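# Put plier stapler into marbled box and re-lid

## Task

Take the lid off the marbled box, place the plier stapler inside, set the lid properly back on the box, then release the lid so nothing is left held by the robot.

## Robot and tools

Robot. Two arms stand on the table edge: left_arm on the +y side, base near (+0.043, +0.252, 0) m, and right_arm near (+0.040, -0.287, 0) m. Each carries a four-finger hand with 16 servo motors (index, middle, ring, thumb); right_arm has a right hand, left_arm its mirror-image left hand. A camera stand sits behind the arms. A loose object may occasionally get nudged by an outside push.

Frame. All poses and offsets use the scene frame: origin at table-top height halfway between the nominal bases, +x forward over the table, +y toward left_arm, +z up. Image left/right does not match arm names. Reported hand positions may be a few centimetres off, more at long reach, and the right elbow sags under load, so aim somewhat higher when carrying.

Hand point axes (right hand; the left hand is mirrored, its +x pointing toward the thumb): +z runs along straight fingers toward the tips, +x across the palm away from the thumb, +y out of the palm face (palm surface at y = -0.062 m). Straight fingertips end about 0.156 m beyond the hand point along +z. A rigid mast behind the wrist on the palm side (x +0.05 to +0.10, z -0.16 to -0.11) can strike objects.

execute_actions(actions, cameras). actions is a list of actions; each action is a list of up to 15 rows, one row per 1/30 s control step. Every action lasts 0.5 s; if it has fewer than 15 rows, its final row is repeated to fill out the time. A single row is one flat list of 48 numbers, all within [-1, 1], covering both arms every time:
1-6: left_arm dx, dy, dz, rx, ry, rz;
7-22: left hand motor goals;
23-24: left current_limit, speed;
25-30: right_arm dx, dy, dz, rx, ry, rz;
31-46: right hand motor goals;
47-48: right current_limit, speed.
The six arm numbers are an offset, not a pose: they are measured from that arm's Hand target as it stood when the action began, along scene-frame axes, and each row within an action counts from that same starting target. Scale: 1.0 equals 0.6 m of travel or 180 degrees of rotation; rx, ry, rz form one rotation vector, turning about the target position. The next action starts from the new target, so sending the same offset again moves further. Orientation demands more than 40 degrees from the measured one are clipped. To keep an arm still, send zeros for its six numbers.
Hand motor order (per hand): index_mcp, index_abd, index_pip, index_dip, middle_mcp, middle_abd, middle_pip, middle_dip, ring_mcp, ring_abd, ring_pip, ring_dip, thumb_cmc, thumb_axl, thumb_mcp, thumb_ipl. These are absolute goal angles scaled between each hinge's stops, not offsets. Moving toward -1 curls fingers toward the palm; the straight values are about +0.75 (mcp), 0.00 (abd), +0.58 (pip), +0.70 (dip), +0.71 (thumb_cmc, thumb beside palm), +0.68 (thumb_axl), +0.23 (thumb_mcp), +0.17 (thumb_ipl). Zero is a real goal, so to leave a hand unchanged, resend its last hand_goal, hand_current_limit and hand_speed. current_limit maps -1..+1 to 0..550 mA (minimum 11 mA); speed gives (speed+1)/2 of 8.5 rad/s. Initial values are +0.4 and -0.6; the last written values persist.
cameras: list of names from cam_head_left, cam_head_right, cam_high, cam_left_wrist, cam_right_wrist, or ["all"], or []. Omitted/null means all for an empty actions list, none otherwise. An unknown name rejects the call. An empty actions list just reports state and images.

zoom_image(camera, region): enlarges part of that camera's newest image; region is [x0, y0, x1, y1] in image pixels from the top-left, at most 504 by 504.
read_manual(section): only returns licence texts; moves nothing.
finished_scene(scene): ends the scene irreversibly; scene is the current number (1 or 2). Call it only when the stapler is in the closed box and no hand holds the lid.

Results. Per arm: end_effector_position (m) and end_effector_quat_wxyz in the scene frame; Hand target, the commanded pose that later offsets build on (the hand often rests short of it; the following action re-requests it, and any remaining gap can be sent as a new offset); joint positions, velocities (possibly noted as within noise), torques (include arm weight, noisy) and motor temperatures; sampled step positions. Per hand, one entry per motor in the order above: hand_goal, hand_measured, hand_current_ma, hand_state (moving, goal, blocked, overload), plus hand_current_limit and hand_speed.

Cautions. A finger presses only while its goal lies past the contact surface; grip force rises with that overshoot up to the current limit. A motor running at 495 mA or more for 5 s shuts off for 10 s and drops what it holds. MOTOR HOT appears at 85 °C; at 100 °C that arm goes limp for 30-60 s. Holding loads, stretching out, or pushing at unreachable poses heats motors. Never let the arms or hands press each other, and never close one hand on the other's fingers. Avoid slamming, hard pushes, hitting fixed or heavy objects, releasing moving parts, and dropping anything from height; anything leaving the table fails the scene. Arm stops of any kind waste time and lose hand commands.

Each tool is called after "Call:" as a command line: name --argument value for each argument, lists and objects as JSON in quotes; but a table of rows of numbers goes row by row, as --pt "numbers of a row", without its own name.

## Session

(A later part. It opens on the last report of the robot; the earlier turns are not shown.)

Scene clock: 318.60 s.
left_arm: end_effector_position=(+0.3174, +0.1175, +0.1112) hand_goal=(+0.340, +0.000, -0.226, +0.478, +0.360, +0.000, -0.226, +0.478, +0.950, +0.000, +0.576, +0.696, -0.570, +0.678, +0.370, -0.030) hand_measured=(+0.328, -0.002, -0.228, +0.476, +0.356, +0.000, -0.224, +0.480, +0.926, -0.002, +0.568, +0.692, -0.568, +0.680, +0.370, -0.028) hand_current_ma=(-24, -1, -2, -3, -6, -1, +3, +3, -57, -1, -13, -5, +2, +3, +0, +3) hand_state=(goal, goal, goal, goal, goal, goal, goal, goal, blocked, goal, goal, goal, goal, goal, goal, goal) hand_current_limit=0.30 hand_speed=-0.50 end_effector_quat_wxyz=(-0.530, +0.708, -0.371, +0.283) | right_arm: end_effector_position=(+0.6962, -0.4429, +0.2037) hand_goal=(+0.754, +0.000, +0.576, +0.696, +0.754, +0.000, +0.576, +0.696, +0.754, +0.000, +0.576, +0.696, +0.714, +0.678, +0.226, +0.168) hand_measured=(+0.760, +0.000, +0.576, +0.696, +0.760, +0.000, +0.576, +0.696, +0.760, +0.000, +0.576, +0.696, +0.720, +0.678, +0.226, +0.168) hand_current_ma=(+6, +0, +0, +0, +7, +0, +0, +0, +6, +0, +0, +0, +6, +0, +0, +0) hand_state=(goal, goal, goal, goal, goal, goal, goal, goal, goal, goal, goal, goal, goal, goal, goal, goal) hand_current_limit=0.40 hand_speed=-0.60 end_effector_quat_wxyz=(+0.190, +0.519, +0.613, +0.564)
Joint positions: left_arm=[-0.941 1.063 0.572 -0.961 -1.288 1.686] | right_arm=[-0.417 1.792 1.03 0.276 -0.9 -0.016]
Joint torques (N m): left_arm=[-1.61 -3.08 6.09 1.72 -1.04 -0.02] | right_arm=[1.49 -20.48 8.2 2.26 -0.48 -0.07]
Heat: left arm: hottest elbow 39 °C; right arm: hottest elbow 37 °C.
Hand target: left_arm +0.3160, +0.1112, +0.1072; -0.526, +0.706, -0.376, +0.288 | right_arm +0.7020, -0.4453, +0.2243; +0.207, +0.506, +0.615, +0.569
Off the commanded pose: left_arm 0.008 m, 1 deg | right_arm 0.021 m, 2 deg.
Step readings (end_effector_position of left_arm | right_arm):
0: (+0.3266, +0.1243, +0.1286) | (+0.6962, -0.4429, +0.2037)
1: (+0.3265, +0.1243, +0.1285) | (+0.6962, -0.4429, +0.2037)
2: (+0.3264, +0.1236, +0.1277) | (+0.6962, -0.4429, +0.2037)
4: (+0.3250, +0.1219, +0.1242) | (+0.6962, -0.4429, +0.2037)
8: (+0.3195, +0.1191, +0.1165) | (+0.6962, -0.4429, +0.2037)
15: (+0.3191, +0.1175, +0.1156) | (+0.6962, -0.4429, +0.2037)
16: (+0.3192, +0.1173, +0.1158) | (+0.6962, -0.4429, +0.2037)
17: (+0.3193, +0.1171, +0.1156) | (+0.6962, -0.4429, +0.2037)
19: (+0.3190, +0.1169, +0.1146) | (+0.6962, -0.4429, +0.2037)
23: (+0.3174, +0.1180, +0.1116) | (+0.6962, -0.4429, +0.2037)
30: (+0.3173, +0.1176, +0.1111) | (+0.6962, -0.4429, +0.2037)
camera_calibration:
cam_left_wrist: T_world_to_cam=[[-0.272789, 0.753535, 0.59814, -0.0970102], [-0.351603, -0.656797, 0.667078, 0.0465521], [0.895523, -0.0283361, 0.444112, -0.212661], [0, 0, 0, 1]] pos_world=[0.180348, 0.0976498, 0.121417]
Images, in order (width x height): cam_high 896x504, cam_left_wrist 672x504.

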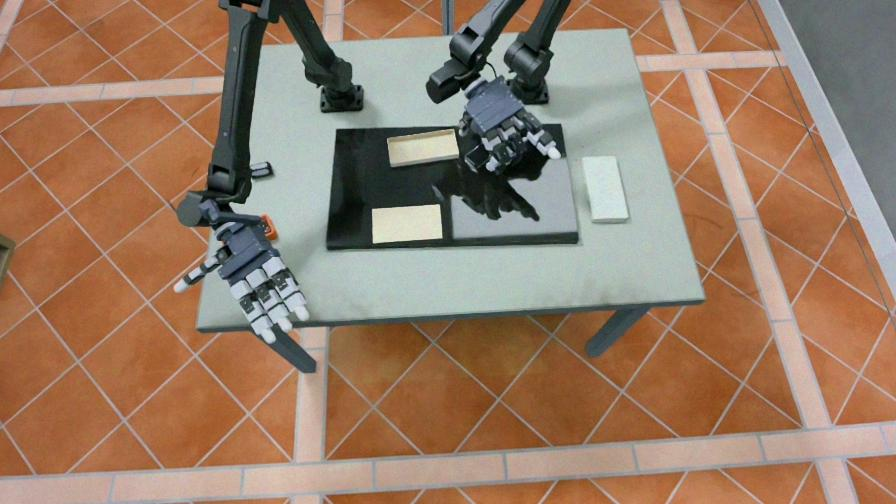

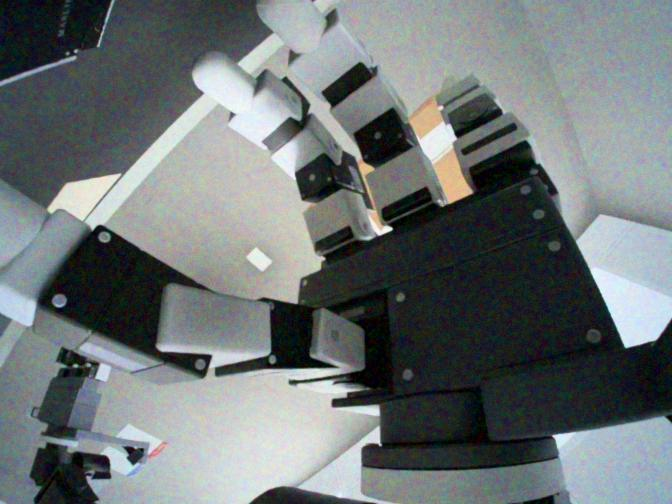

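Call:
execute_actions --actions '[[[-0.0065,-0.006,-0.018,0,0,0,0.34,0,-0.226,0.478,0.36,0,-0.226,0.478,0.95,0,0.576,0.696,-0.571,0.678,0.37,-0.03,0.3,-0.5,0,0,0,0,0,0,0.754,0,0.576,0.696,0.754,0,0.576,0.696,0.754,0,0.576,0.696,0.714,0.678,0.226,0.168,0.4,-0.6]],[[0,0,-0.016,0,0,0,0.34,0,-0.226,0.478,0.36,0,-0.226,0.478,0.95,0,0.576,0.696,-0.571,0.678,0.37,-0.03,0.3,-0.5,0,0,0,0,0,0,0.754,0,0.576,0.696,0.754,0,0.576,0.696,0.754,0,0.576,0.696,0.714,0.678,0.226,0.168,0.4,-0.6]]]' --cameras '["cam_high","cam_left_wrist"]'

Call:
zoom_image --camera "cam_high" --region '[430, 110, 550, 200]'

Scene clock: 321.47 s.
left_arm: end_effector_position=(+0.3133, +0.1140, +0.0903) hand_goal=(+0.340, +0.000, -0.226, +0.478, +0.360, +0.000, -0.226, +0.478, +0.950, +0.000, +0.576, +0.696, -0.570, +0.678, +0.370, -0.030) hand_measured=(+0.328, -0.002, -0.228, +0.476, +0.356, +0.000, -0.224, +0.480, +0.926, -0.002, +0.568, +0.692, -0.568, +0.680, +0.370, -0.028) hand_current_ma=(-24, -1, -2, -3, -6, -1, +3, +3, -57, -1, -13, -5, +2, +3, +0, +3) hand_state=(goal, goal, goal, goal, goal, goal, goal, goal, blocked, goal, goal, goal, goal, goal, goal, goal) hand_current_limit=0.30 hand_speed=-0.50 end_effector_quat_wxyz=(-0.530, +0.707, -0.373, +0.282) | right_arm: end_effector_position=(+0.6962, -0.4429, +0.2037) hand_goal=(+0.754, +0.000, +0.576, +0.696, +0.754, +0.000, +0.576, +0.696, +0.754, +0.000, +0.576, +0.696, +0.714, +0.678, +0.226, +0.168) hand_measured=(+0.760, +0.000, +0.576, +0.696, +0.760, +0.000, +0.576, +0.696, +0.760, +0.000, +0.576, +0.696, +0.720, +0.678, +0.226, +0.168) hand_current_ma=(+6, +0, +0, +0, +7, +0, +0, +0, +6, +0, +0, +0, +6, +0, +0, +0) hand_state=(goal, goal, goal, goal, goal, goal, goal, goal, goal, goal, goal, goal, goal, goal, goal, goal) hand_current_limit=0.40 hand_speed=-0.60 end_effector_quat_wxyz=(+0.190, +0.519, +0.613, +0.564)
Joint positions: left_arm=[-0.962 1.123 0.55 -0.952 -1.288 1.614] | right_arm=[-0.417 1.792 1.03 0.276 -0.9 -0.016]
Joint torques (N m): left_arm=[-1.61 -3.43 5.75 1.62 -1.12 -0.06] | right_arm=[1.49 -20.48 8.18 2.25 -0.49 -0.07]
Heat: left arm: hottest elbow 39 °C; right arm: hottest elbow 37 °C.
Hand target: left_arm +0.3121, +0.1077, +0.0867; -0.526, +0.706, -0.376, +0.288 | right_arm +0.7020, -0.4453, +0.2243; +0.207, +0.506, +0.615, +0.569
Off the commanded pose: left_arm 0.007 m, 1 deg | right_arm 0.021 m, 2 deg.
Step readings (end_effector_position of left_arm | right_arm):
0: (+0.3174, +0.1175, +0.1112) | (+0.6962, -0.4429, +0.2037)
1: (+0.3174, +0.1175, +0.1112) | (+0.6962, -0.4429, +0.2037)
2: (+0.3173, +0.1173, +0.1107) | (+0.6962, -0.4429, +0.2037)
4: (+0.3167, +0.1156, +0.1087) | (+0.6962, -0.4429, +0.2037)
8: (+0.3146, +0.1132, +0.1022) | (+0.6962, -0.4429, +0.2037)
15: (+0.3150, +0.1115, +0.1001) | (+0.6962, -0.4429, +0.2037)
16: (+0.3151, +0.1114, +0.1001) | (+0.6962, -0.4429, +0.2037)
17: (+0.3150, +0.1115, +0.0997) | (+0.6962, -0.4429, +0.2037)
19: (+0.3147, +0.1121, +0.0979) | (+0.6962, -0.4429, +0.2037)
23: (+0.3132, +0.1140, +0.0922) | (+0.6962, -0.4429, +0.2037)
30: (+0.3131, +0.1141, +0.0903) | (+0.6962, -0.4429, +0.2037)
camera_calibration:
cam_left_wrist: T_world_to_cam=[[-0.270049, 0.753046, 0.599997, -0.0839269], [-0.350388, -0.657282, 0.66724, 0.0563692], [0.896829, -0.0300443, 0.441356, -0.199769], [0, 0, 0, 1]] pos_world=[0.176246, 0.0942493, 0.100913]
Images, in order (width x height): cam_high 896x504, cam_left_wrist 672x504.

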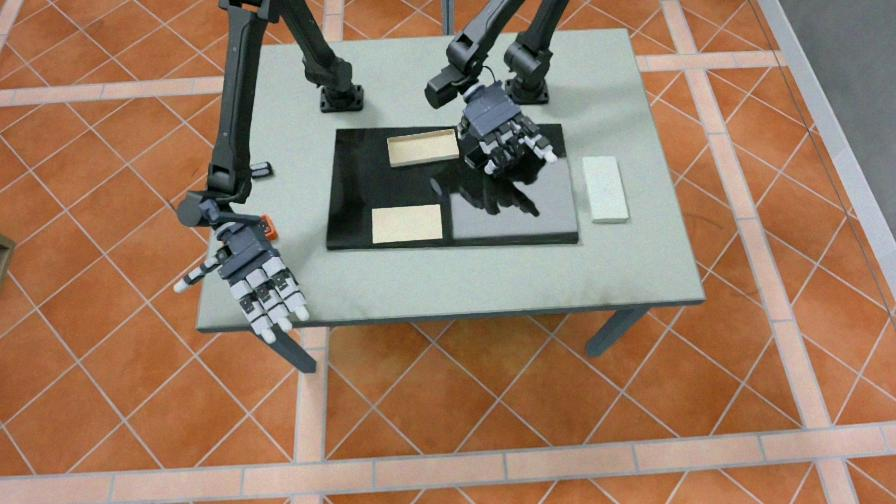

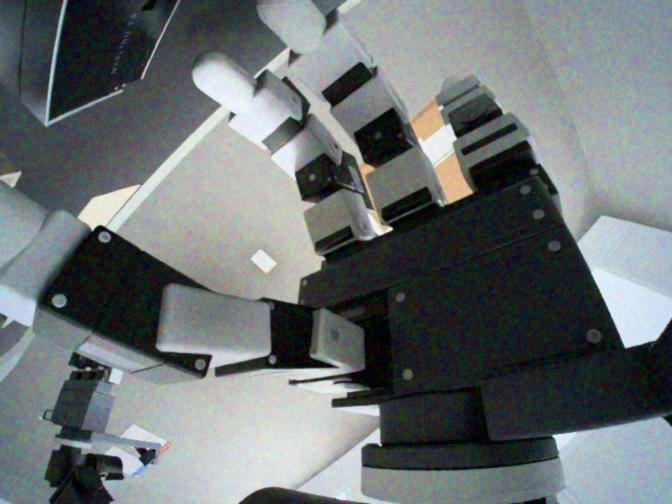

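Scaled by 4.200 from the camera's 896x504 image, which has a finer 1280x720 frame.

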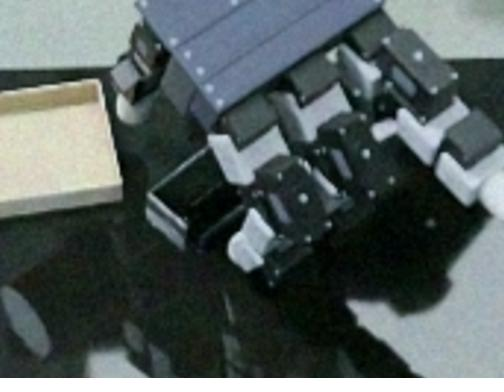

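Call:
execute_actions --actions '[[[-0.002,-0.002,-0.020,0,0,0,0.34,0,-0.226,0.478,0.36,0,-0.226,0.478,0.95,0,0.576,0.696,-0.571,0.678,0.37,-0.03,0.3,-0.5,0,0,0,0,0,0,0.754,0,0.576,0.696,0.754,0,0.576,0.696,0.754,0,0.576,0.696,0.714,0.678,0.226,0.168,0.4,-0.6]],[[0,0,0,0,0,0,0.16,0,-0.226,0.478,0.16,0,-0.226,0.478,0.95,0,0.576,0.696,-0.571,0.678,0.25,-0.03,0.3,-0.7,0,0,0,0,0,0,0.754,0,0.576,0.696,0.754,0,0.576,0.696,0.754,0,0.576,0.696,0.714,0.678,0.226,0.168,0.4,-0.6]]]' --cameras '["cam_high","cam_left_wrist"]'

Call:
zoom_image --camera "cam_high" --region '[430, 110, 550, 200]'

Scene clock: 324.20 s.
left_arm: end_effector_position=(+0.3122, +0.1124, +0.0783) hand_goal=(+0.160, +0.000, -0.226, +0.478, +0.160, +0.000, -0.226, +0.478, +0.950, +0.000, +0.576, +0.696, -0.570, +0.678, +0.250, -0.030) hand_measured=(+0.158, -0.002, -0.226, +0.476, +0.166, +0.000, -0.222, +0.480, +0.928, -0.002, +0.568, +0.692, -0.568, +0.680, +0.252, -0.028) hand_current_ma=(-2, -1, +0, -2, +10, +0, +4, +3, -56, -1, -13, -5, +2, +3, +1, +3) hand_state=(goal, goal, goal, goal, goal, goal, goal, goal, blocked, goal, goal, goal, goal, goal, goal, goal) hand_current_limit=0.30 hand_speed=-0.70 end_effector_quat_wxyz=(-0.529, +0.708, -0.372, +0.283) | right_arm: end_effector_position=(+0.6962, -0.4429, +0.2037) hand_goal=(+0.754, +0.000, +0.576, +0.696, +0.754, +0.000, +0.576, +0.696, +0.754, +0.000, +0.576, +0.696, +0.714, +0.678, +0.226, +0.168) hand_measured=(+0.760, +0.000, +0.576, +0.696, +0.760, +0.000, +0.576, +0.696, +0.760, +0.000, +0.576, +0.696, +0.720, +0.678, +0.226, +0.168) hand_current_ma=(+6, +0, +0, +0, +7, +0, +0, +0, +6, +0, +0, +0, +6, +0, +0, +0) hand_state=(goal, goal, goal, goal, goal, goal, goal, goal, goal, goal, goal, goal, goal, goal, goal, goal) hand_current_limit=0.40 hand_speed=-0.60 end_effector_quat_wxyz=(+0.190, +0.519, +0.613, +0.564)
Joint positions: left_arm=[-0.969 1.156 0.535 -0.926 -1.288 1.589] | right_arm=[-0.417 1.792 1.03 0.276 -0.9 -0.016]
Joint torques (N m): left_arm=[-1.61 -3.55 5.52 1.48 -1.11 -0.05] | right_arm=[1.49 -20.48 8.18 2.25 -0.48 -0.07]
Heat: left arm: hottest elbow 39 °C; right arm: hottest elbow 37 °C.
Hand target: left_arm +0.3109, +0.1065, +0.0747; -0.526, +0.706, -0.376, +0.288 | right_arm +0.7020, -0.4453, +0.2243; +0.207, +0.506, +0.615, +0.569
Off the commanded pose: left_arm 0.007 m, 1 deg | right_arm 0.021 m, 2 deg.
Step readings (end_effector_position of left_arm | right_arm):
0: (+0.3133, +0.1140, +0.0903) | (+0.6962, -0.4429, +0.2037)
1: (+0.3133, +0.1139, +0.0904) | (+0.6962, -0.4429, +0.2037)
2: (+0.3133, +0.1135, +0.0899) | (+0.6962, -0.4429, +0.2037)
4: (+0.3133, +0.1126, +0.0876) | (+0.6962, -0.4429, +0.2037)
8: (+0.3118, +0.1131, +0.0805) | (+0.6962, -0.4429, +0.2037)
15: (+0.3118, +0.1128, +0.0782) | (+0.6962, -0.4429, +0.2037)
16: (+0.3119, +0.1127, +0.0782) | (+0.6962, -0.4429, +0.2037)
17: (+0.3120, +0.1126, +0.0783) | (+0.6962, -0.4429, +0.2037)
19: (+0.3120, +0.1126, +0.0783) | (+0.6962, -0.4429, +0.2037)
23: (+0.3121, +0.1125, +0.0783) | (+0.6962, -0.4429, +0.2037)
30: (+0.3121, +0.1124, +0.0783) | (+0.6962, -0.4429, +0.2037)
camera_calibration:
cam_left_wrist: T_world_to_cam=[[-0.270162, 0.754112, 0.598605, -0.0757125], [-0.351156, -0.656073, 0.668026, 0.0629573], [0.896495, -0.0297286, 0.442056, -0.193524], [0, 0, 0, 1]] pos_world=[0.175147, 0.0926471, 0.0888134]
Images, in order (width x height): cam_high 896x504, cam_left_wrist 672x504.

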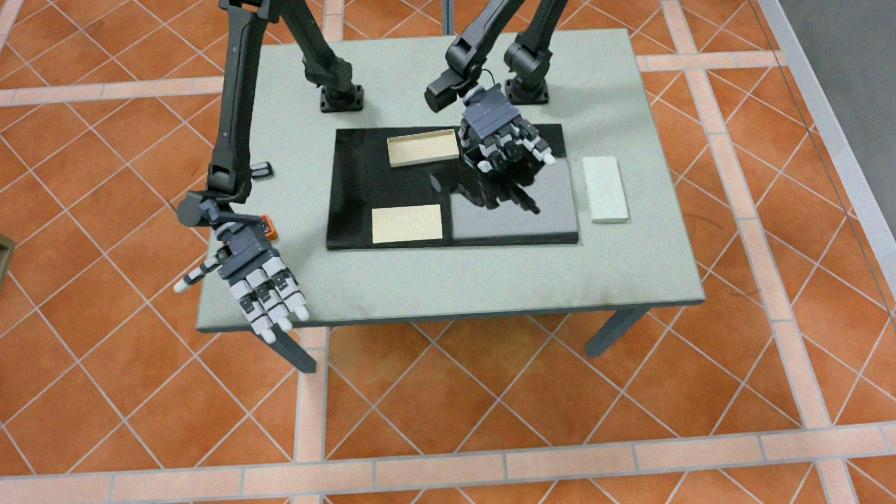

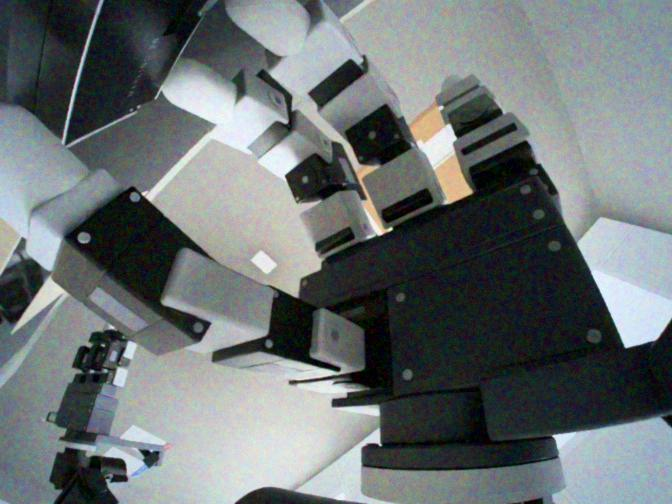

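Scaled by 4.200 from the camera's 896x504 image, which has a finer 1280x720 frame.

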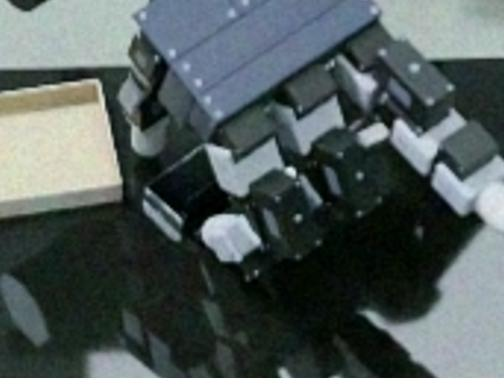

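Call:
execute_actions --actions '[[[0,0,0,0,0,0,0.12,0,-0.226,0.478,0.12,0,-0.226,0.478,0.95,0,0.576,0.696,-0.571,0.678,0.12,-0.03,0.4,-0.7,0,0,0,0,0,0,0.754,0,0.576,0.696,0.754,0,0.576,0.696,0.754,0,0.576,0.696,0.714,0.678,0.226,0.168,0.4,-0.6]],[[0,0,0,0,0,0,0.08,0,-0.226,0.478,0.08,0,-0.226,0.478,0.95,0,0.576,0.696,-0.571,0.678,0.02,-0.03,0.6,-0.7,0,0,0,0,0,0,0.754,0,0.576,0.696,0.754,0,0.576,0.696,0.754,0,0.576,0.696,0.714,0.678,0.226,0.168,0.4,-0.6]]]' --cameras '["cam_high","cam_left_wrist"]'

Call:
zoom_image --camera "cam_high" --region '[430, 110, 550, 200]'

Scene clock: 326.43 s.
left_arm: end_effector_position=(+0.3124, +0.1122, +0.0786) hand_goal=(+0.080, +0.000, -0.226, +0.478, +0.080, +0.000, -0.226, +0.478, +0.950, +0.000, +0.576, +0.696, -0.570, +0.678, +0.020, -0.030) hand_measured=(+0.126, -0.006, -0.218, +0.480, +0.114, +0.006, -0.218, +0.480, +0.928, -0.002, +0.568, +0.692, -0.566, +0.680, +0.156, -0.008) hand_current_ma=(+138, -8, +15, +2, +93, +7, +11, +3, -55, -1, -12, -5, +4, +3, +440, +72) hand_state=(blocked, goal, goal, goal, blocked, goal, goal, goal, blocked, goal, goal, goal, goal, goal, blocked, blocked) hand_current_limit=0.60 hand_speed=-0.70 end_effector_quat_wxyz=(-0.530, +0.708, -0.372, +0.284) | right_arm: end_effector_position=(+0.6962, -0.4429, +0.2037) hand_goal=(+0.754, +0.000, +0.576, +0.696, +0.754, +0.000, +0.576, +0.696, +0.754, +0.000, +0.576, +0.696, +0.714, +0.678, +0.226, +0.168) hand_measured=(+0.760, +0.000, +0.576, +0.696, +0.760, +0.000, +0.576, +0.696, +0.760, +0.000, +0.576, +0.696, +0.720, +0.678, +0.226, +0.168) hand_current_ma=(+6, +0, +0, +0, +7, +0, +0, +0, +6, +0, +0, +0, +6, +0, +0, +0) hand_state=(goal, goal, goal, goal, goal, goal, goal, goal, goal, goal, goal, goal, goal, goal, goal, goal) hand_current_limit=0.40 hand_speed=-0.60 end_effector_quat_wxyz=(+0.190, +0.519, +0.613, +0.564)
Joint positions: left_arm=[-0.97 1.156 0.535 -0.926 -1.289 1.587] | right_arm=[-0.417 1.792 1.03 0.276 -0.9 -0.016]
Joint torques (N m): left_arm=[-1.49 -3.55 5.55 1.5 -1.04 -0.03] | right_arm=[1.49 -20.48 8.18 2.25 -0.48 -0.07]
Heat: left arm: hottest elbow 39 °C; right arm: hottest elbow 37 °C.
Hand target: left_arm +0.3108, +0.1065, +0.0747; -0.526, +0.706, -0.376, +0.288 | right_arm +0.7020, -0.4453, +0.2243; +0.207, +0.506, +0.615, +0.569
Off the commanded pose: left_arm 0.007 m, 1 deg | right_arm 0.021 m, 2 deg.
Step readings (end_effector_position of left_arm | right_arm):
0: (+0.3122, +0.1124, +0.0783) | (+0.6962, -0.4429, +0.2037)
1: (+0.3122, +0.1124, +0.0783) | (+0.6962, -0.4429, +0.2037)
2: (+0.3122, +0.1124, +0.0784) | (+0.6962, -0.4429, +0.2037)
4: (+0.3122, +0.1124, +0.0784) | (+0.6962, -0.4429, +0.2037)
8: (+0.3122, +0.1123, +0.0784) | (+0.6962, -0.4429, +0.2037)
15: (+0.3122, +0.1123, +0.0784) | (+0.6962, -0.4429, +0.2037)
16: (+0.3122, +0.1123, +0.0784) | (+0.6962, -0.4429, +0.2037)
17: (+0.3122, +0.1123, +0.0785) | (+0.6962, -0.4429, +0.2037)
19: (+0.3124, +0.1123, +0.0786) | (+0.6962, -0.4429, +0.2037)
23: (+0.3124, +0.1122, +0.0786) | (+0.6962, -0.4429, +0.2037)
30: (+0.3124, +0.1122, +0.0786) | (+0.6962, -0.4429, +0.2037)
camera_calibration:
cam_left_wrist: T_world_to_cam=[[-0.271939, 0.754554, 0.597242, -0.0751924], [-0.352624, -0.655596, 0.667721, 0.0632007], [0.89538, -0.0290227, 0.444356, -0.193784], [0, 0, 0, 1]] pos_world=[0.175349, 0.0925467, 0.0888167]
Images, in order (width x height): cam_high 896x504, cam_left_wrist 672x504.

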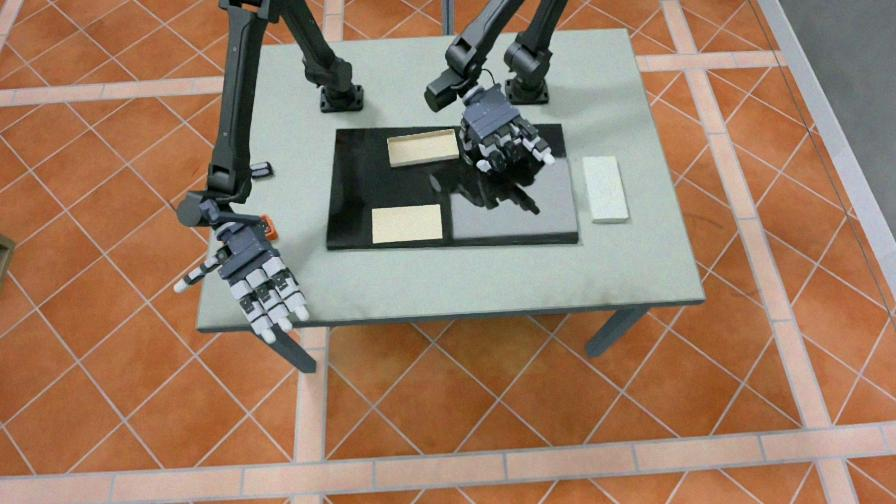

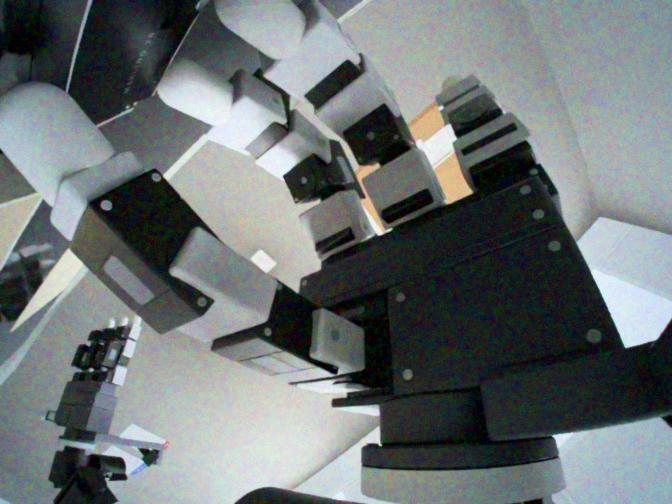

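Scaled by 4.200 from the camera's 896x504 image, which has a finer 1280x720 frame.

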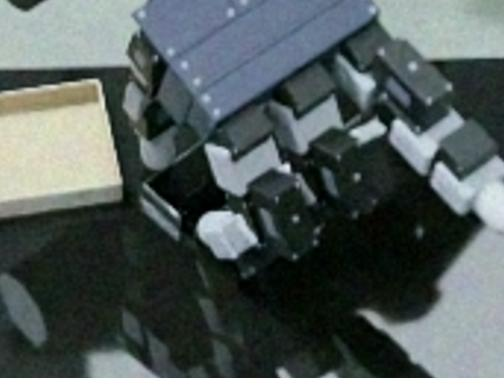

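Call:
execute_actions --actions '[[[0,0,0,0,0,0,0.06,0,-0.226,0.478,0.05,0,-0.226,0.478,0.95,0,0.576,0.696,-0.571,0.678,-0.02,-0.05,0.72,-0.7,0,0,0,0,0,0,0.754,0,0.576,0.696,0.754,0,0.576,0.696,0.754,0,0.576,0.696,0.714,0.678,0.226,0.168,0.4,-0.6]],[[0.0,0.005,0.03,0,0,0,0.05,0,-0.226,0.478,0.04,0,-0.226,0.478,0.95,0,0.576,0.696,-0.571,0.678,-0.02,-0.05,0.72,-0.7,0,0,0,0,0,0,0.754,0,0.576,0.696,0.754,0,0.576,0.696,0.754,0,0.576,0.696,0.714,0.678,0.226,0.168,0.4,-0.6]]]' --cameras '["cam_high","cam_left_wrist"]'

Call:
zoom_image --camera "cam_high" --region '[430, 110, 550, 200]'

Scene clock: 329.23 s.
left_arm: end_effector_position=(+0.3103, +0.1153, +0.0869) hand_goal=(+0.050, +0.000, -0.226, +0.478, +0.040, +0.000, -0.226, +0.478, +0.950, +0.000, +0.576, +0.696, -0.570, +0.678, -0.020, -0.050) hand_measured=(+0.050, -0.002, -0.222, +0.482, +0.040, +0.004, -0.220, +0.480, +0.928, -0.002, +0.568, +0.692, -0.568, +0.680, -0.016, -0.046) hand_current_ma=(+0, -3, +7, +5, +0, +3, +9, +3, -55, -1, -12, -5, +3, +3, +8, +6) hand_state=(goal, goal, goal, goal, goal, goal, goal, goal, blocked, goal, goal, goal, goal, goal, goal, goal) hand_current_limit=0.72 hand_speed=-0.70 end_effector_quat_wxyz=(-0.529, +0.707, -0.372, +0.286) | right_arm: end_effector_position=(+0.6962, -0.4429, +0.2037) hand_goal=(+0.754, +0.000, +0.576, +0.696, +0.754, +0.000, +0.576, +0.696, +0.754, +0.000, +0.576, +0.696, +0.714, +0.678, +0.226, +0.168) hand_measured=(+0.760, +0.000, +0.576, +0.696, +0.760, +0.000, +0.576, +0.696, +0.760, +0.000, +0.576, +0.696, +0.720, +0.678, +0.226, +0.168) hand_current_ma=(+6, +0, +0, +0, +7, +0, +0, +0, +6, +0, +0, +0, +6, +0, +0, +0) hand_state=(goal, goal, goal, goal, goal, goal, goal, goal, goal, goal, goal, goal, goal, goal, goal, goal) hand_current_limit=0.40 hand_speed=-0.60 end_effector_quat_wxyz=(+0.190, +0.519, +0.613, +0.564)
Joint positions: left_arm=[-0.97 1.119 0.535 -0.946 -1.29 1.602] | right_arm=[-0.417 1.792 1.03 0.276 -0.9 -0.016]
Joint torques (N m): left_arm=[-1.03 -4.72 7.12 0.35 -0.98 0.08] | right_arm=[1.49 -20.48 8.18 2.25 -0.49 -0.07]
Heat: left arm: hottest elbow 39 °C; right arm: hottest elbow 37 °C.
Hand target: left_arm +0.3109, +0.1095, +0.0927; -0.526, +0.706, -0.376, +0.288 | right_arm +0.7020, -0.4453, +0.2243; +0.207, +0.506, +0.615, +0.569
Off the commanded pose: left_arm 0.008 m, 1 deg | right_arm 0.021 m, 2 deg.
Step readings (end_effector_position of left_arm | right_arm):
0: (+0.3124, +0.1122, +0.0786) | (+0.6962, -0.4429, +0.2037)
1: (+0.3124, +0.1122, +0.0786) | (+0.6962, -0.4429, +0.2037)
2: (+0.3126, +0.1121, +0.0788) | (+0.6962, -0.4429, +0.2037)
4: (+0.3127, +0.1122, +0.0788) | (+0.6962, -0.4429, +0.2037)
8: (+0.3127, +0.1122, +0.0788) | (+0.6962, -0.4429, +0.2037)
15: (+0.3127, +0.1122, +0.0788) | (+0.6962, -0.4429, +0.2037)
16: (+0.3127, +0.1122, +0.0788) | (+0.6962, -0.4429, +0.2037)
17: (+0.3127, +0.1122, +0.0789) | (+0.6962, -0.4429, +0.2037)
19: (+0.3127, +0.1121, +0.0802) | (+0.6962, -0.4429, +0.2037)
23: (+0.3119, +0.1131, +0.0858) | (+0.6962, -0.4429, +0.2037)
30: (+0.3105, +0.1151, +0.0870) | (+0.6962, -0.4429, +0.2037)
camera_calibration:
cam_left_wrist: T_world_to_cam=[[-0.269956, 0.756166, 0.596102, -0.083743], [-0.356662, -0.653578, 0.667554, 0.0600254], [0.89438, -0.0323967, 0.446133, -0.194942], [0, 0, 0, 1]] pos_world=[0.173154, 0.0962394, 0.0968191]
Images, in order (width x height): cam_high 896x504, cam_left_wrist 672x504.

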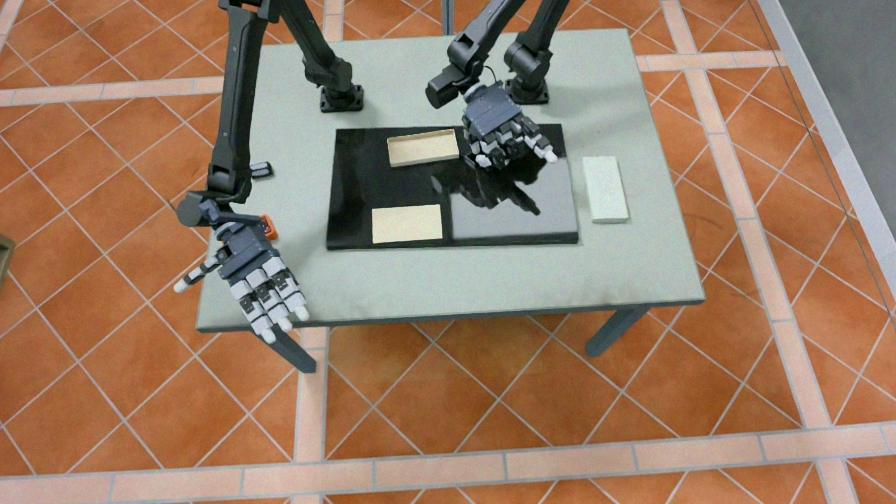

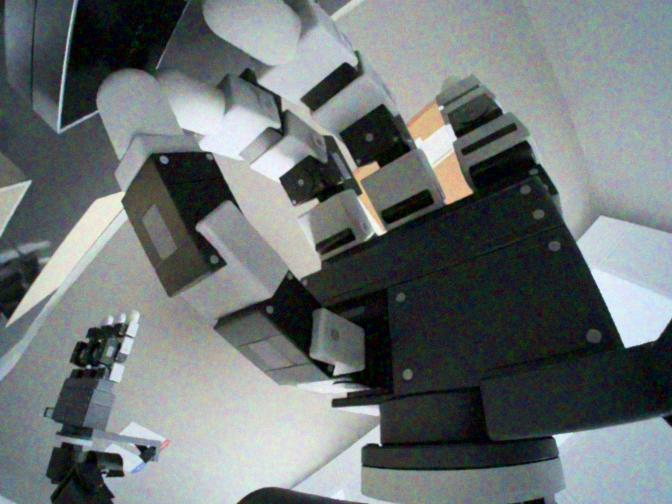

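Scaled by 4.200 from the camera's 896x504 image, which has a finer 1280x720 frame.

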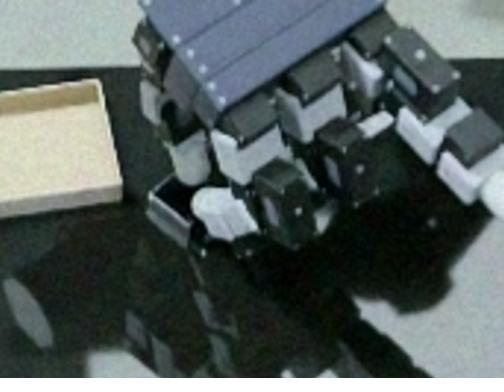

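Call:
execute_actions --actions '[[[0,0,0.0,0,0,0,0.28,0,-0.226,0.478,0.28,0,-0.226,0.478,0.95,0,0.576,0.696,-0.571,0.678,0.34,-0.03,0.3,-0.5,0,0,0,0,0,0,0.754,0,0.576,0.696,0.754,0,0.576,0.696,0.754,0,0.576,0.696,0.714,0.678,0.226,0.168,0.4,-0.6]],[[0.003,-0.004,-0.036,0,0,0,0.28,0,-0.226,0.478,0.28,0,-0.226,0.478,0.95,0,0.576,0.696,-0.571,0.678,0.34,-0.03,0.3,-0.5,0,0,0,0,0,0,0.754,0,0.576,0.696,0.754,0,0.576,0.696,0.754,0,0.576,0.696,0.714,0.678,0.226,0.168,0.4,-0.6]]]' --cameras '["cam_high","cam_left_wrist"]'

Call:
zoom_image --camera "cam_high" --region '[430, 110, 550, 200]'

Call:
zoom_image --camera "cam_left_wrist" --region '[0, 0, 340, 250]'

Scene clock: 334.33 s.
left_arm: end_effector_position=(+0.3139, +0.1101, +0.0755) hand_goal=(+0.280, +0.000, -0.226, +0.478, +0.280, +0.000, -0.226, +0.478, +0.950, +0.000, +0.576, +0.696, -0.570, +0.678, +0.340, -0.030) hand_measured=(+0.266, -0.002, -0.224, +0.480, +0.268, +0.002, -0.222, +0.480, +0.928, -0.002, +0.568, +0.692, -0.568, +0.680, +0.334, -0.032) hand_current_ma=(-27, -3, +3, +3, -23, +3, +6, +3, -55, -1, -12, -5, +3, +3, -12, -3) hand_state=(goal, goal, goal, goal, goal, goal, goal, goal, blocked, goal, goal, goal, goal, goal, goal, goal) hand_current_limit=0.30 hand_speed=-0.50 end_effector_quat_wxyz=(-0.528, +0.708, -0.371, +0.288) | right_arm: end_effector_position=(+0.6962, -0.4429, +0.2037) hand_goal=(+0.754, +0.000, +0.576, +0.696, +0.754, +0.000, +0.576, +0.696, +0.754, +0.000, +0.576, +0.696, +0.714, +0.678, +0.226, +0.168) hand_measured=(+0.760, +0.000, +0.576, +0.696, +0.760, +0.000, +0.576, +0.696, +0.760, +0.000, +0.576, +0.696, +0.720, +0.678, +0.226, +0.168) hand_current_ma=(+6, +0, +0, +0, +7, +0, +0, +0, +6, +0, +0, +0, +6, +0, +0, +0) hand_state=(goal, goal, goal, goal, goal, goal, goal, goal, goal, goal, goal, goal, goal, goal, goal, goal) hand_current_limit=0.40 hand_speed=-0.60 end_effector_quat_wxyz=(+0.190, +0.519, +0.613, +0.564)
Joint positions: left_arm=[-0.97 1.162 0.528 -0.89 -1.29 1.603] | right_arm=[-0.417 1.792 1.03 0.276 -0.9 -0.016]
Joint torques (N m): left_arm=[-1.03 -3.72 5.41 1.63 -1.03 0.05] | right_arm=[1.44 -20.48 8.2 2.26 -0.48 -0.07]
Heat: left arm: hottest elbow 39 °C; right arm: hottest elbow 37 °C.
Hand target: left_arm +0.3126, +0.1072, +0.0711; -0.526, +0.706, -0.376, +0.288 | right_arm +0.7020, -0.4453, +0.2243; +0.207, +0.506, +0.615, +0.569
Off the commanded pose: left_arm 0.005 m, 1 deg | right_arm 0.021 m, 2 deg.
Step readings (end_effector_position of left_arm | right_arm):
0: (+0.3103, +0.1154, +0.0869) | (+0.6962, -0.4429, +0.2037)
1: (+0.3102, +0.1154, +0.0868) | (+0.6962, -0.4429, +0.2037)
2: (+0.3102, +0.1154, +0.0868) | (+0.6962, -0.4429, +0.2037)
4: (+0.3102, +0.1154, +0.0868) | (+0.6962, -0.4429, +0.2037)
8: (+0.3102, +0.1154, +0.0868) | (+0.6962, -0.4429, +0.2037)
15: (+0.3102, +0.1154, +0.0868) | (+0.6962, -0.4429, +0.2037)
16: (+0.3102, +0.1154, +0.0868) | (+0.6962, -0.4429, +0.2037)
17: (+0.3102, +0.1154, +0.0866) | (+0.6962, -0.4429, +0.2037)
19: (+0.3111, +0.1141, +0.0855) | (+0.6962, -0.4429, +0.2037)
23: (+0.3130, +0.1114, +0.0791) | (+0.6962, -0.4429, +0.2037)
30: (+0.3134, +0.1109, +0.0754) | (+0.6962, -0.4429, +0.2037)
camera_calibration:
cam_left_wrist: T_world_to_cam=[[-0.271588, 0.759149, 0.591551, -0.0714836], [-0.358782, -0.650209, 0.669705, 0.0655673], [0.893037, -0.0303542, 0.448958, -0.193213], [0, 0, 0, 1]] pos_world=[0.176657, 0.0910343, 0.0851201]
Images, in order (width x height): cam_high 896x504, cam_left_wrist 672x504.

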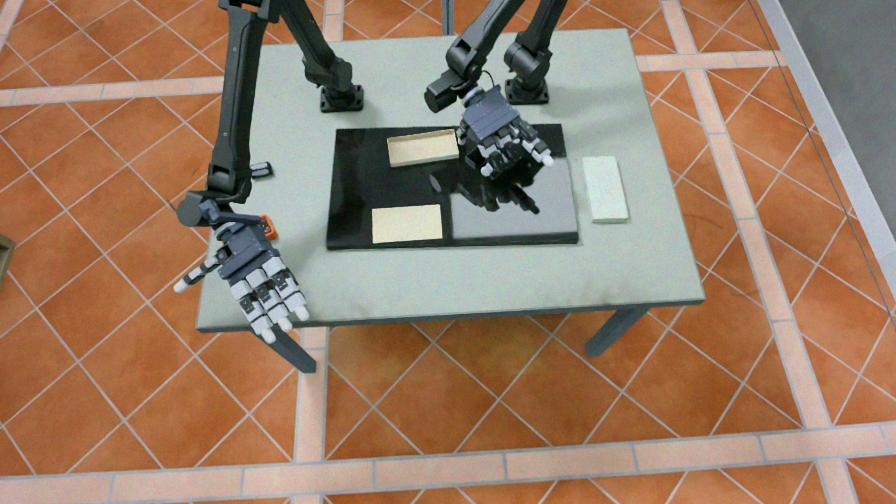

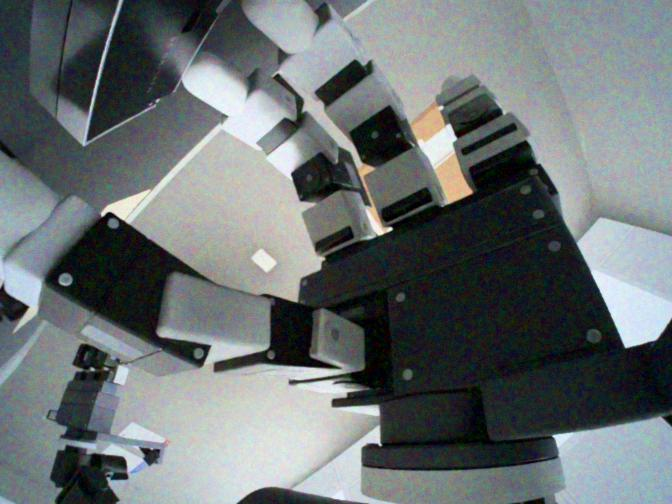

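Scaled by 4.200 from the camera's 896x504 image, which has a finer 1280x720 frame.

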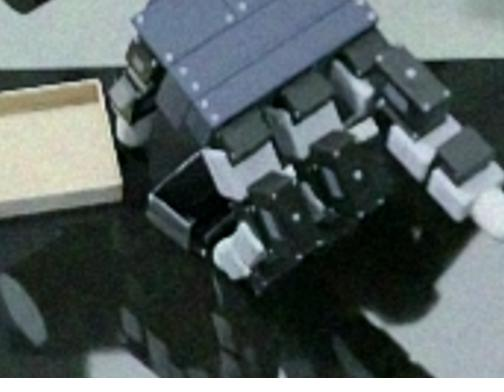

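Scaled by 1.482 from the camera's 672x504 image, which has a finer 960x720 frame.

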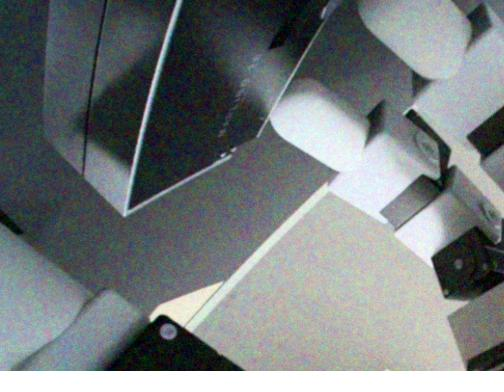

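Call:
execute_actions --actions '[[[-0.012,0.022,-0.002,0,0,0,0.30,0,-0.226,0.478,0.32,0,-0.226,0.478,0.95,0,0.576,0.696,-0.571,0.678,0.34,-0.03,0.3,-0.5,0,0,0,0,0,0,0.754,0,0.576,0.696,0.754,0,0.576,0.696,0.754,0,0.576,0.696,0.714,0.678,0.226,0.168,0.4,-0.6]],[[0.0,0.006,-0.004,0,0,0,0.16,-0.06,-0.226,0.478,0.20,0,-0.226,0.478,0.95,0,0.576,0.696,-0.571,0.678,0.25,-0.03,0.3,-0.7,0,0,0,0,0,0,0.754,0,0.576,0.696,0.754,0,0.576,0.696,0.754,0,0.576,0.696,0.714,0.678,0.226,0.168,0.4,-0.6]]]' --cameras '["cam_high","cam_left_wrist"]'

Call:
zoom_image --camera "cam_high" --region '[430, 110, 550, 200]'

Call:
zoom_image --camera "cam_left_wrist" --region '[0, 0, 340, 250]'

Scene clock: 337.43 s.
left_arm: end_effector_position=(+0.3090, +0.1184, +0.0736) hand_goal=(+0.160, -0.060, -0.226, +0.478, +0.200, +0.000, -0.226, +0.478, +0.950, +0.000, +0.576, +0.696, -0.570, +0.678, +0.250, -0.030) hand_measured=(+0.216, -0.048, -0.220, +0.478, +0.198, +0.002, -0.222, +0.480, +0.928, -0.002, +0.568, +0.692, -0.568, +0.680, +0.252, -0.032) hand_current_ma=(+176, +18, +8, +1, -2, +3, +5, +3, -54, -1, -12, -5, +2, +3, +2, -3) hand_state=(blocked, goal, goal, goal, goal, goal, goal, goal, blocked, goal, goal, goal, goal, goal, goal, goal) hand_current_limit=0.30 hand_speed=-0.70 end_effector_quat_wxyz=(-0.525, +0.707, -0.367, +0.299) | right_arm: end_effector_position=(+0.6962, -0.4429, +0.2037) hand_goal=(+0.754, +0.000, +0.576, +0.696, +0.754, +0.000, +0.576, +0.696, +0.754, +0.000, +0.576, +0.696, +0.714, +0.678, +0.226, +0.168) hand_measured=(+0.760, +0.000, +0.576, +0.696, +0.760, +0.000, +0.576, +0.696, +0.760, +0.000, +0.576, +0.696, +0.720, +0.678, +0.226, +0.168) hand_current_ma=(+6, +0, +0, +0, +7, +0, +0, +0, +6, +0, +0, +0, +6, +0, +0, +0) hand_state=(goal, goal, goal, goal, goal, goal, goal, goal, goal, goal, goal, goal, goal, goal, goal, goal) hand_current_limit=0.40 hand_speed=-0.60 end_effector_quat_wxyz=(+0.190, +0.519, +0.613, +0.564)
Joint positions: left_arm=[-0.97 1.114 0.483 -0.842 -1.296 1.634] | right_arm=[-0.417 1.792 1.03 0.276 -0.9 -0.016]
Joint torques (N m): left_arm=[0.03 -4.19 4.78 1.4 -0.73 0.22] | right_arm=[1.49 -20.48 8.18 2.25 -0.49 -0.07]
Heat: left arm: hottest elbow 38 °C; right arm: hottest elbow 37 °C.
Hand target: left_arm +0.3055, +0.1239, +0.0675; -0.526, +0.706, -0.376, +0.288 | right_arm +0.7020, -0.4453, +0.2243; +0.207, +0.506, +0.615, +0.569
Off the commanded pose: left_arm 0.009 m, 2 deg | right_arm 0.021 m, 2 deg.
Step readings (end_effector_position of left_arm | right_arm):
0: (+0.3139, +0.1100, +0.0755) | (+0.6962, -0.4429, +0.2037)
1: (+0.3138, +0.1101, +0.0753) | (+0.6962, -0.4429, +0.2037)
2: (+0.3134, +0.1107, +0.0746) | (+0.6962, -0.4429, +0.2037)
4: (+0.3125, +0.1124, +0.0736) | (+0.6962, -0.4429, +0.2037)
8: (+0.3100, +0.1159, +0.0737) | (+0.6962, -0.4429, +0.2037)
15: (+0.3089, +0.1175, +0.0737) | (+0.6962, -0.4429, +0.2037)
16: (+0.3089, +0.1176, +0.0735) | (+0.6962, -0.4429, +0.2037)
17: (+0.3091, +0.1173, +0.0736) | (+0.6962, -0.4429, +0.2037)
19: (+0.3093, +0.1175, +0.0736) | (+0.6962, -0.4429, +0.2037)
23: (+0.3090, +0.1184, +0.0736) | (+0.6962, -0.4429, +0.2037)
30: (+0.3090, +0.1184, +0.0735) | (+0.6962, -0.4429, +0.2037)
camera_calibration:
cam_left_wrist: T_world_to_cam=[[-0.275409, 0.769088, 0.576761, -0.0768701], [-0.375621, -0.638361, 0.671866, 0.0740586], [0.884906, -0.0316061, 0.464696, -0.186271], [0, 0, 0, 1]] pos_world=[0.17148, 0.100509, 0.0811376]
Images, in order (width x height): cam_high 896x504, cam_left_wrist 672x504.

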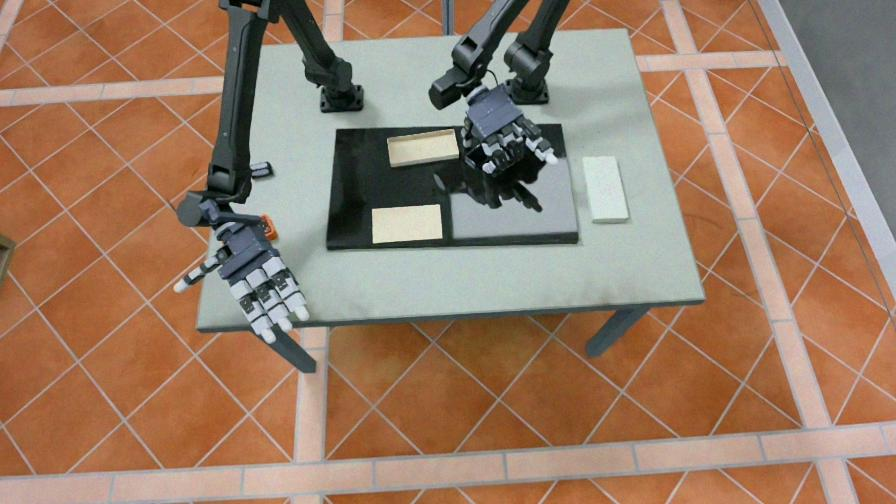

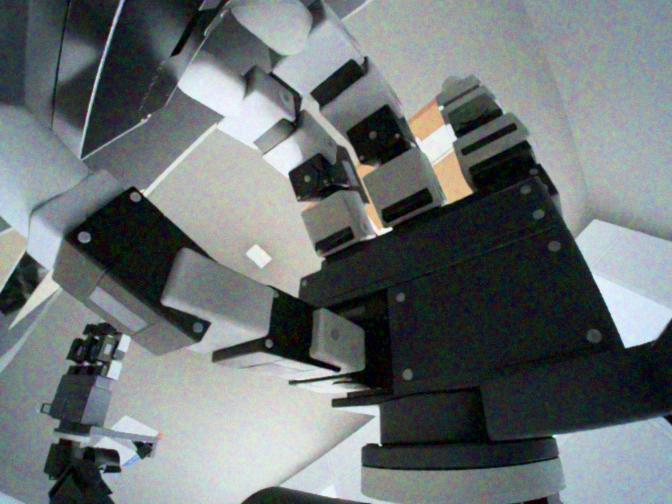

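Scaled by 4.200 from the camera's 896x504 image, which has a finer 1280x720 frame.

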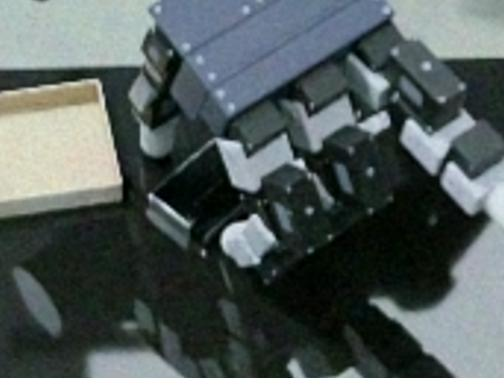

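Scaled by 1.482 from the camera's 672x504 image, which has a finer 960x720 frame.

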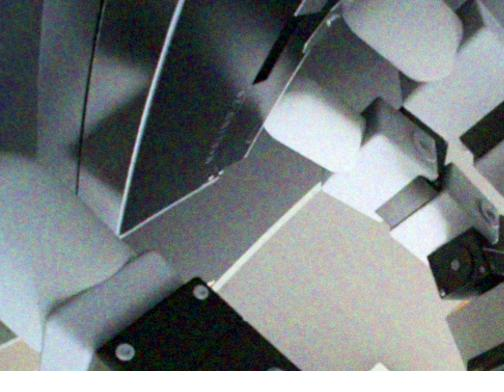

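Call:
execute_actions --actions '[[[0.004,-0.006,0.016,0,0,0,0.24,-0.06,-0.226,0.478,0.24,0,-0.226,0.478,0.95,0,0.576,0.696,-0.571,0.678,0.30,-0.03,0.3,-0.5,0,0,0,0,0,0,0.754,0,0.576,0.696,0.754,0,0.576,0.696,0.754,0,0.576,0.696,0.714,0.678,0.226,0.168,0.4,-0.6]]]'

Scene clock: 338.93 s.
left_arm: end_effector_position=(+0.3076, +0.1194, +0.0740) hand_goal=(+0.240, -0.060, -0.226, +0.478, +0.240, +0.000, -0.226, +0.478, +0.950, +0.000, +0.576, +0.696, -0.570, +0.678, +0.300, -0.030) hand_measured=(+0.232, -0.048, -0.228, +0.476, +0.228, +0.002, -0.222, +0.480, +0.928, -0.002, +0.568, +0.692, -0.568, +0.680, +0.296, -0.032) hand_current_ma=(-14, +17, -2, -2, -23, +3, +5, +3, -54, -1, -12, -5, +2, +3, -10, -3) hand_state=(goal, goal, goal, goal, goal, goal, goal, goal, blocked, goal, goal, goal, goal, goal, goal, goal) hand_current_limit=0.30 hand_speed=-0.50 end_effector_quat_wxyz=(-0.525, +0.706, -0.372, +0.295) | right_arm: end_effector_position=(+0.6962, -0.4429, +0.2037) hand_goal=(+0.754, +0.000, +0.576, +0.696, +0.754, +0.000, +0.576, +0.696, +0.754, +0.000, +0.576, +0.696, +0.714, +0.678, +0.226, +0.168) hand_measured=(+0.760, +0.000, +0.576, +0.696, +0.760, +0.000, +0.576, +0.696, +0.760, +0.000, +0.576, +0.696, +0.720, +0.678, +0.226, +0.168) hand_current_ma=(+6, +0, +0, +0, +7, +0, +0, +0, +6, +0, +0, +0, +6, +0, +0, +0) hand_state=(goal, goal, goal, goal, goal, goal, goal, goal, goal, goal, goal, goal, goal, goal, goal, goal) hand_current_limit=0.40 hand_speed=-0.60 end_effector_quat_wxyz=(+0.190, +0.519, +0.613, +0.564)
Joint positions: left_arm=[-0.97 1.108 0.483 -0.848 -1.292 1.645] | right_arm=[-0.417 1.792 1.03 0.276 -0.9 -0.016]
Joint torques (N m): left_arm=[0.03 -4.48 6.58 0.32 -0.88 0.16] | right_arm=[1.49 -20.48 8.23 2.26 -0.48 -0.07]
Heat: left arm: hottest elbow 38 °C; right arm: hottest elbow 37 °C.
Hand target: left_arm +0.3079, +0.1203, +0.0772; -0.526, +0.706, -0.376, +0.288 | right_arm +0.7020, -0.4453, +0.2243; +0.207, +0.506, +0.615, +0.569
Off the commanded pose: left_arm 0.003 m, 1 deg | right_arm 0.021 m, 2 deg.
Step readings (end_effector_position of left_arm | right_arm):
0: (+0.3090, +0.1183, +0.0736) | (+0.6962, -0.4429, +0.2037)
1: (+0.3090, +0.1183, +0.0736) | (+0.6962, -0.4429, +0.2037)
2: (+0.3089, +0.1183, +0.0736) | (+0.6962, -0.4429, +0.2037)
4: (+0.3087, +0.1183, +0.0737) | (+0.6962, -0.4429, +0.2037)
8: (+0.3081, +0.1188, +0.0740) | (+0.6962, -0.4429, +0.2037)
15: (+0.3076, +0.1193, +0.0740) | (+0.6962, -0.4429, +0.2037)

Call:
execute_actions --actions '[[[0.0,0.0,0.009,0,0,0,0.20,-0.06,-0.226,0.478,0.20,0,-0.226,0.478,0.95,0,0.576,0.696,-0.571,0.678,0.28,-0.03,0.3,-0.6,0,0,0,0,0,0,0.754,0,0.576,0.696,0.754,0,0.576,0.696,0.754,0,0.576,0.696,0.714,0.678,0.226,0.168,0.4,-0.6]],[[0.0,0.0,0.0,0,0,0,0.12,-0.06,-0.226,0.478,0.12,0,-0.226,0.478,0.95,0,0.576,0.696,-0.571,0.678,0.24,-0.03,0.2,-0.8,0,0,0,0,0,0,0.754,0,0.576,0.696,0.754,0,0.576,0.696,0.754,0,0.576,0.696,0.714,0.678,0.226,0.168,0.4,-0.6]]]' --cameras '["cam_high","cam_left_wrist"]'

Call:
zoom_image --camera "cam_high" --region '[430, 110, 550, 200]'

Call:
zoom_image --camera "cam_left_wrist" --region '[0, 0, 340, 250]'

Scene clock: 341.23 s.
left_arm: end_effector_position=(+0.3045, +0.1233, +0.0752) hand_goal=(+0.120, -0.060, -0.226, +0.478, +0.120, +0.000, -0.226, +0.478, +0.950, +0.000, +0.576, +0.696, -0.570, +0.678, +0.240, -0.030) hand_measured=(+0.118, -0.056, -0.226, +0.476, +0.130, +0.002, -0.218, +0.480, +0.928, -0.002, +0.568, +0.692, -0.568, +0.680, +0.242, -0.032) hand_current_ma=(-1, +4, +0, -1, +17, +3, +11, +3, -54, -1, -12, -5, +2, +3, +2, -3) hand_state=(goal, goal, goal, goal, goal, goal, goal, goal, blocked, goal, goal, goal, goal, goal, goal, goal) hand_current_limit=0.20 hand_speed=-0.80 end_effector_quat_wxyz=(-0.528, +0.703, -0.379, +0.288) | right_arm: end_effector_position=(+0.6962, -0.4429, +0.2037) hand_goal=(+0.754, +0.000, +0.576, +0.696, +0.754, +0.000, +0.576, +0.696, +0.754, +0.000, +0.576, +0.696, +0.714, +0.678, +0.226, +0.168) hand_measured=(+0.760, +0.000, +0.576, +0.696, +0.760, +0.000, +0.576, +0.696, +0.760, +0.000, +0.576, +0.696, +0.720, +0.678, +0.226, +0.168) hand_current_ma=(+6, +0, +0, +0, +7, +0, +0, +0, +6, +0, +0, +0, +6, +0, +0, +0) hand_state=(goal, goal, goal, goal, goal, goal, goal, goal, goal, goal, goal, goal, goal, goal, goal, goal) hand_current_limit=0.40 hand_speed=-0.60 end_effector_quat_wxyz=(+0.190, +0.519, +0.613, +0.564)
Joint positions: left_arm=[-0.97 1.097 0.483 -0.871 -1.29 1.656] | right_arm=[-0.417 1.792 1.03 0.276 -0.9 -0.016]
Joint torques (N m): left_arm=[0.15 -4.6 7.24 0.43 -0.96 0.08] | right_arm=[1.49 -20.48 8.17 2.26 -0.48 -0.07]
Heat: left arm: hottest elbow 38 °C; right arm: hottest elbow 37 °C.
Hand target: left_arm +0.3079, +0.1202, +0.0825; -0.526, +0.706, -0.376, +0.288 | right_arm +0.7020, -0.4453, +0.2243; +0.207, +0.506, +0.615, +0.569
Off the commanded pose: left_arm 0.009 m, 1 deg | right_arm 0.021 m, 2 deg.
Step readings (end_effector_position of left_arm | right_arm):
0: (+0.3076, +0.1194, +0.0740) | (+0.6962, -0.4429, +0.2037)
1: (+0.3075, +0.1195, +0.0740) | (+0.6962, -0.4429, +0.2037)
2: (+0.3072, +0.1199, +0.0741) | (+0.6962, -0.4429, +0.2037)
4: (+0.3064, +0.1209, +0.0743) | (+0.6962, -0.4429, +0.2037)
8: (+0.3050, +0.1225, +0.0752) | (+0.6962, -0.4429, +0.2037)
15: (+0.3045, +0.1233, +0.0752) | (+0.6962, -0.4429, +0.2037)
16: (+0.3045, +0.1233, +0.0752) | (+0.6962, -0.4429, +0.2037)
17: (+0.3045, +0.1233, +0.0752) | (+0.6962, -0.4429, +0.2037)
19: (+0.3045, +0.1233, +0.0752) | (+0.6962, -0.4429, +0.2037)
23: (+0.3045, +0.1233, +0.0752) | (+0.6962, -0.4429, +0.2037)
30: (+0.3045, +0.1233, +0.0752) | (+0.6962, -0.4429, +0.2037)
camera_calibration:
cam_left_wrist: T_world_to_cam=[[-0.256975, 0.756959, 0.600813, -0.0887795], [-0.364507, -0.651691, 0.665156, 0.0731705], [0.895041, -0.0480725, 0.443385, -0.182343], [0, 0, 0, 1]] pos_world=[0.167062, 0.106121, 0.0855185]
Images, in order (width x height): cam_high 896x504, cam_left_wrist 672x504.

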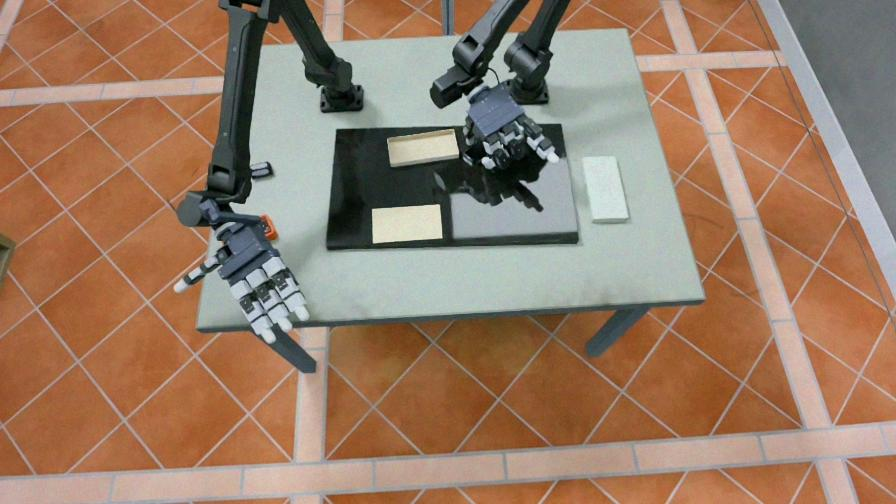

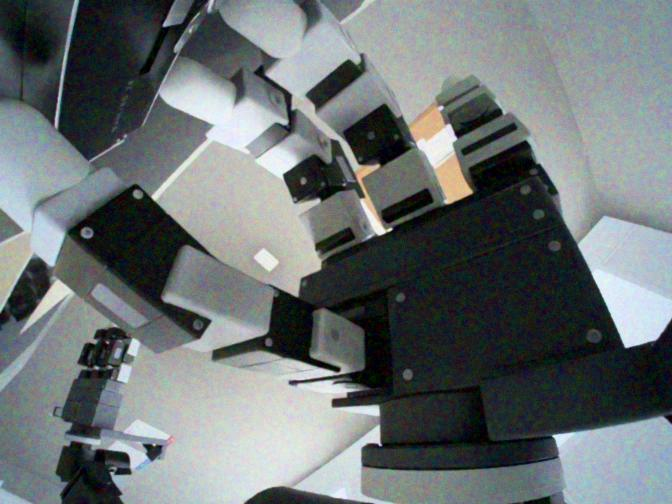

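Scaled by 4.200 from the camera's 896x504 image, which has a finer 1280x720 frame.

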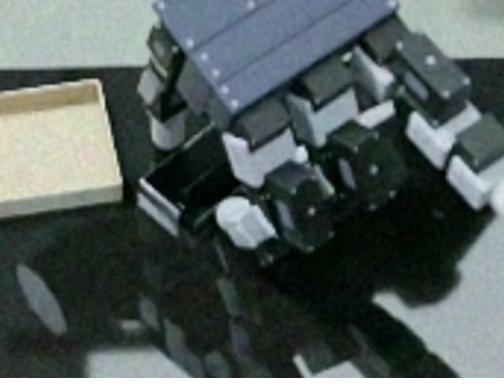

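Scaled by 1.482 from the camera's 672x504 image, which has a finer 960x720 frame.

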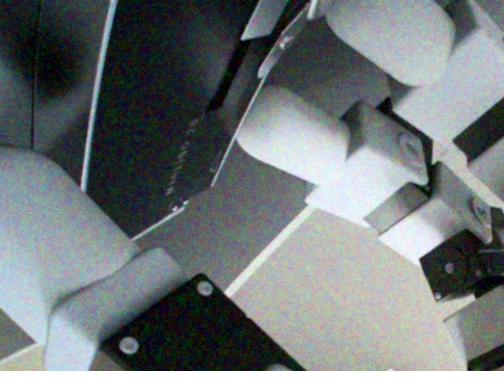

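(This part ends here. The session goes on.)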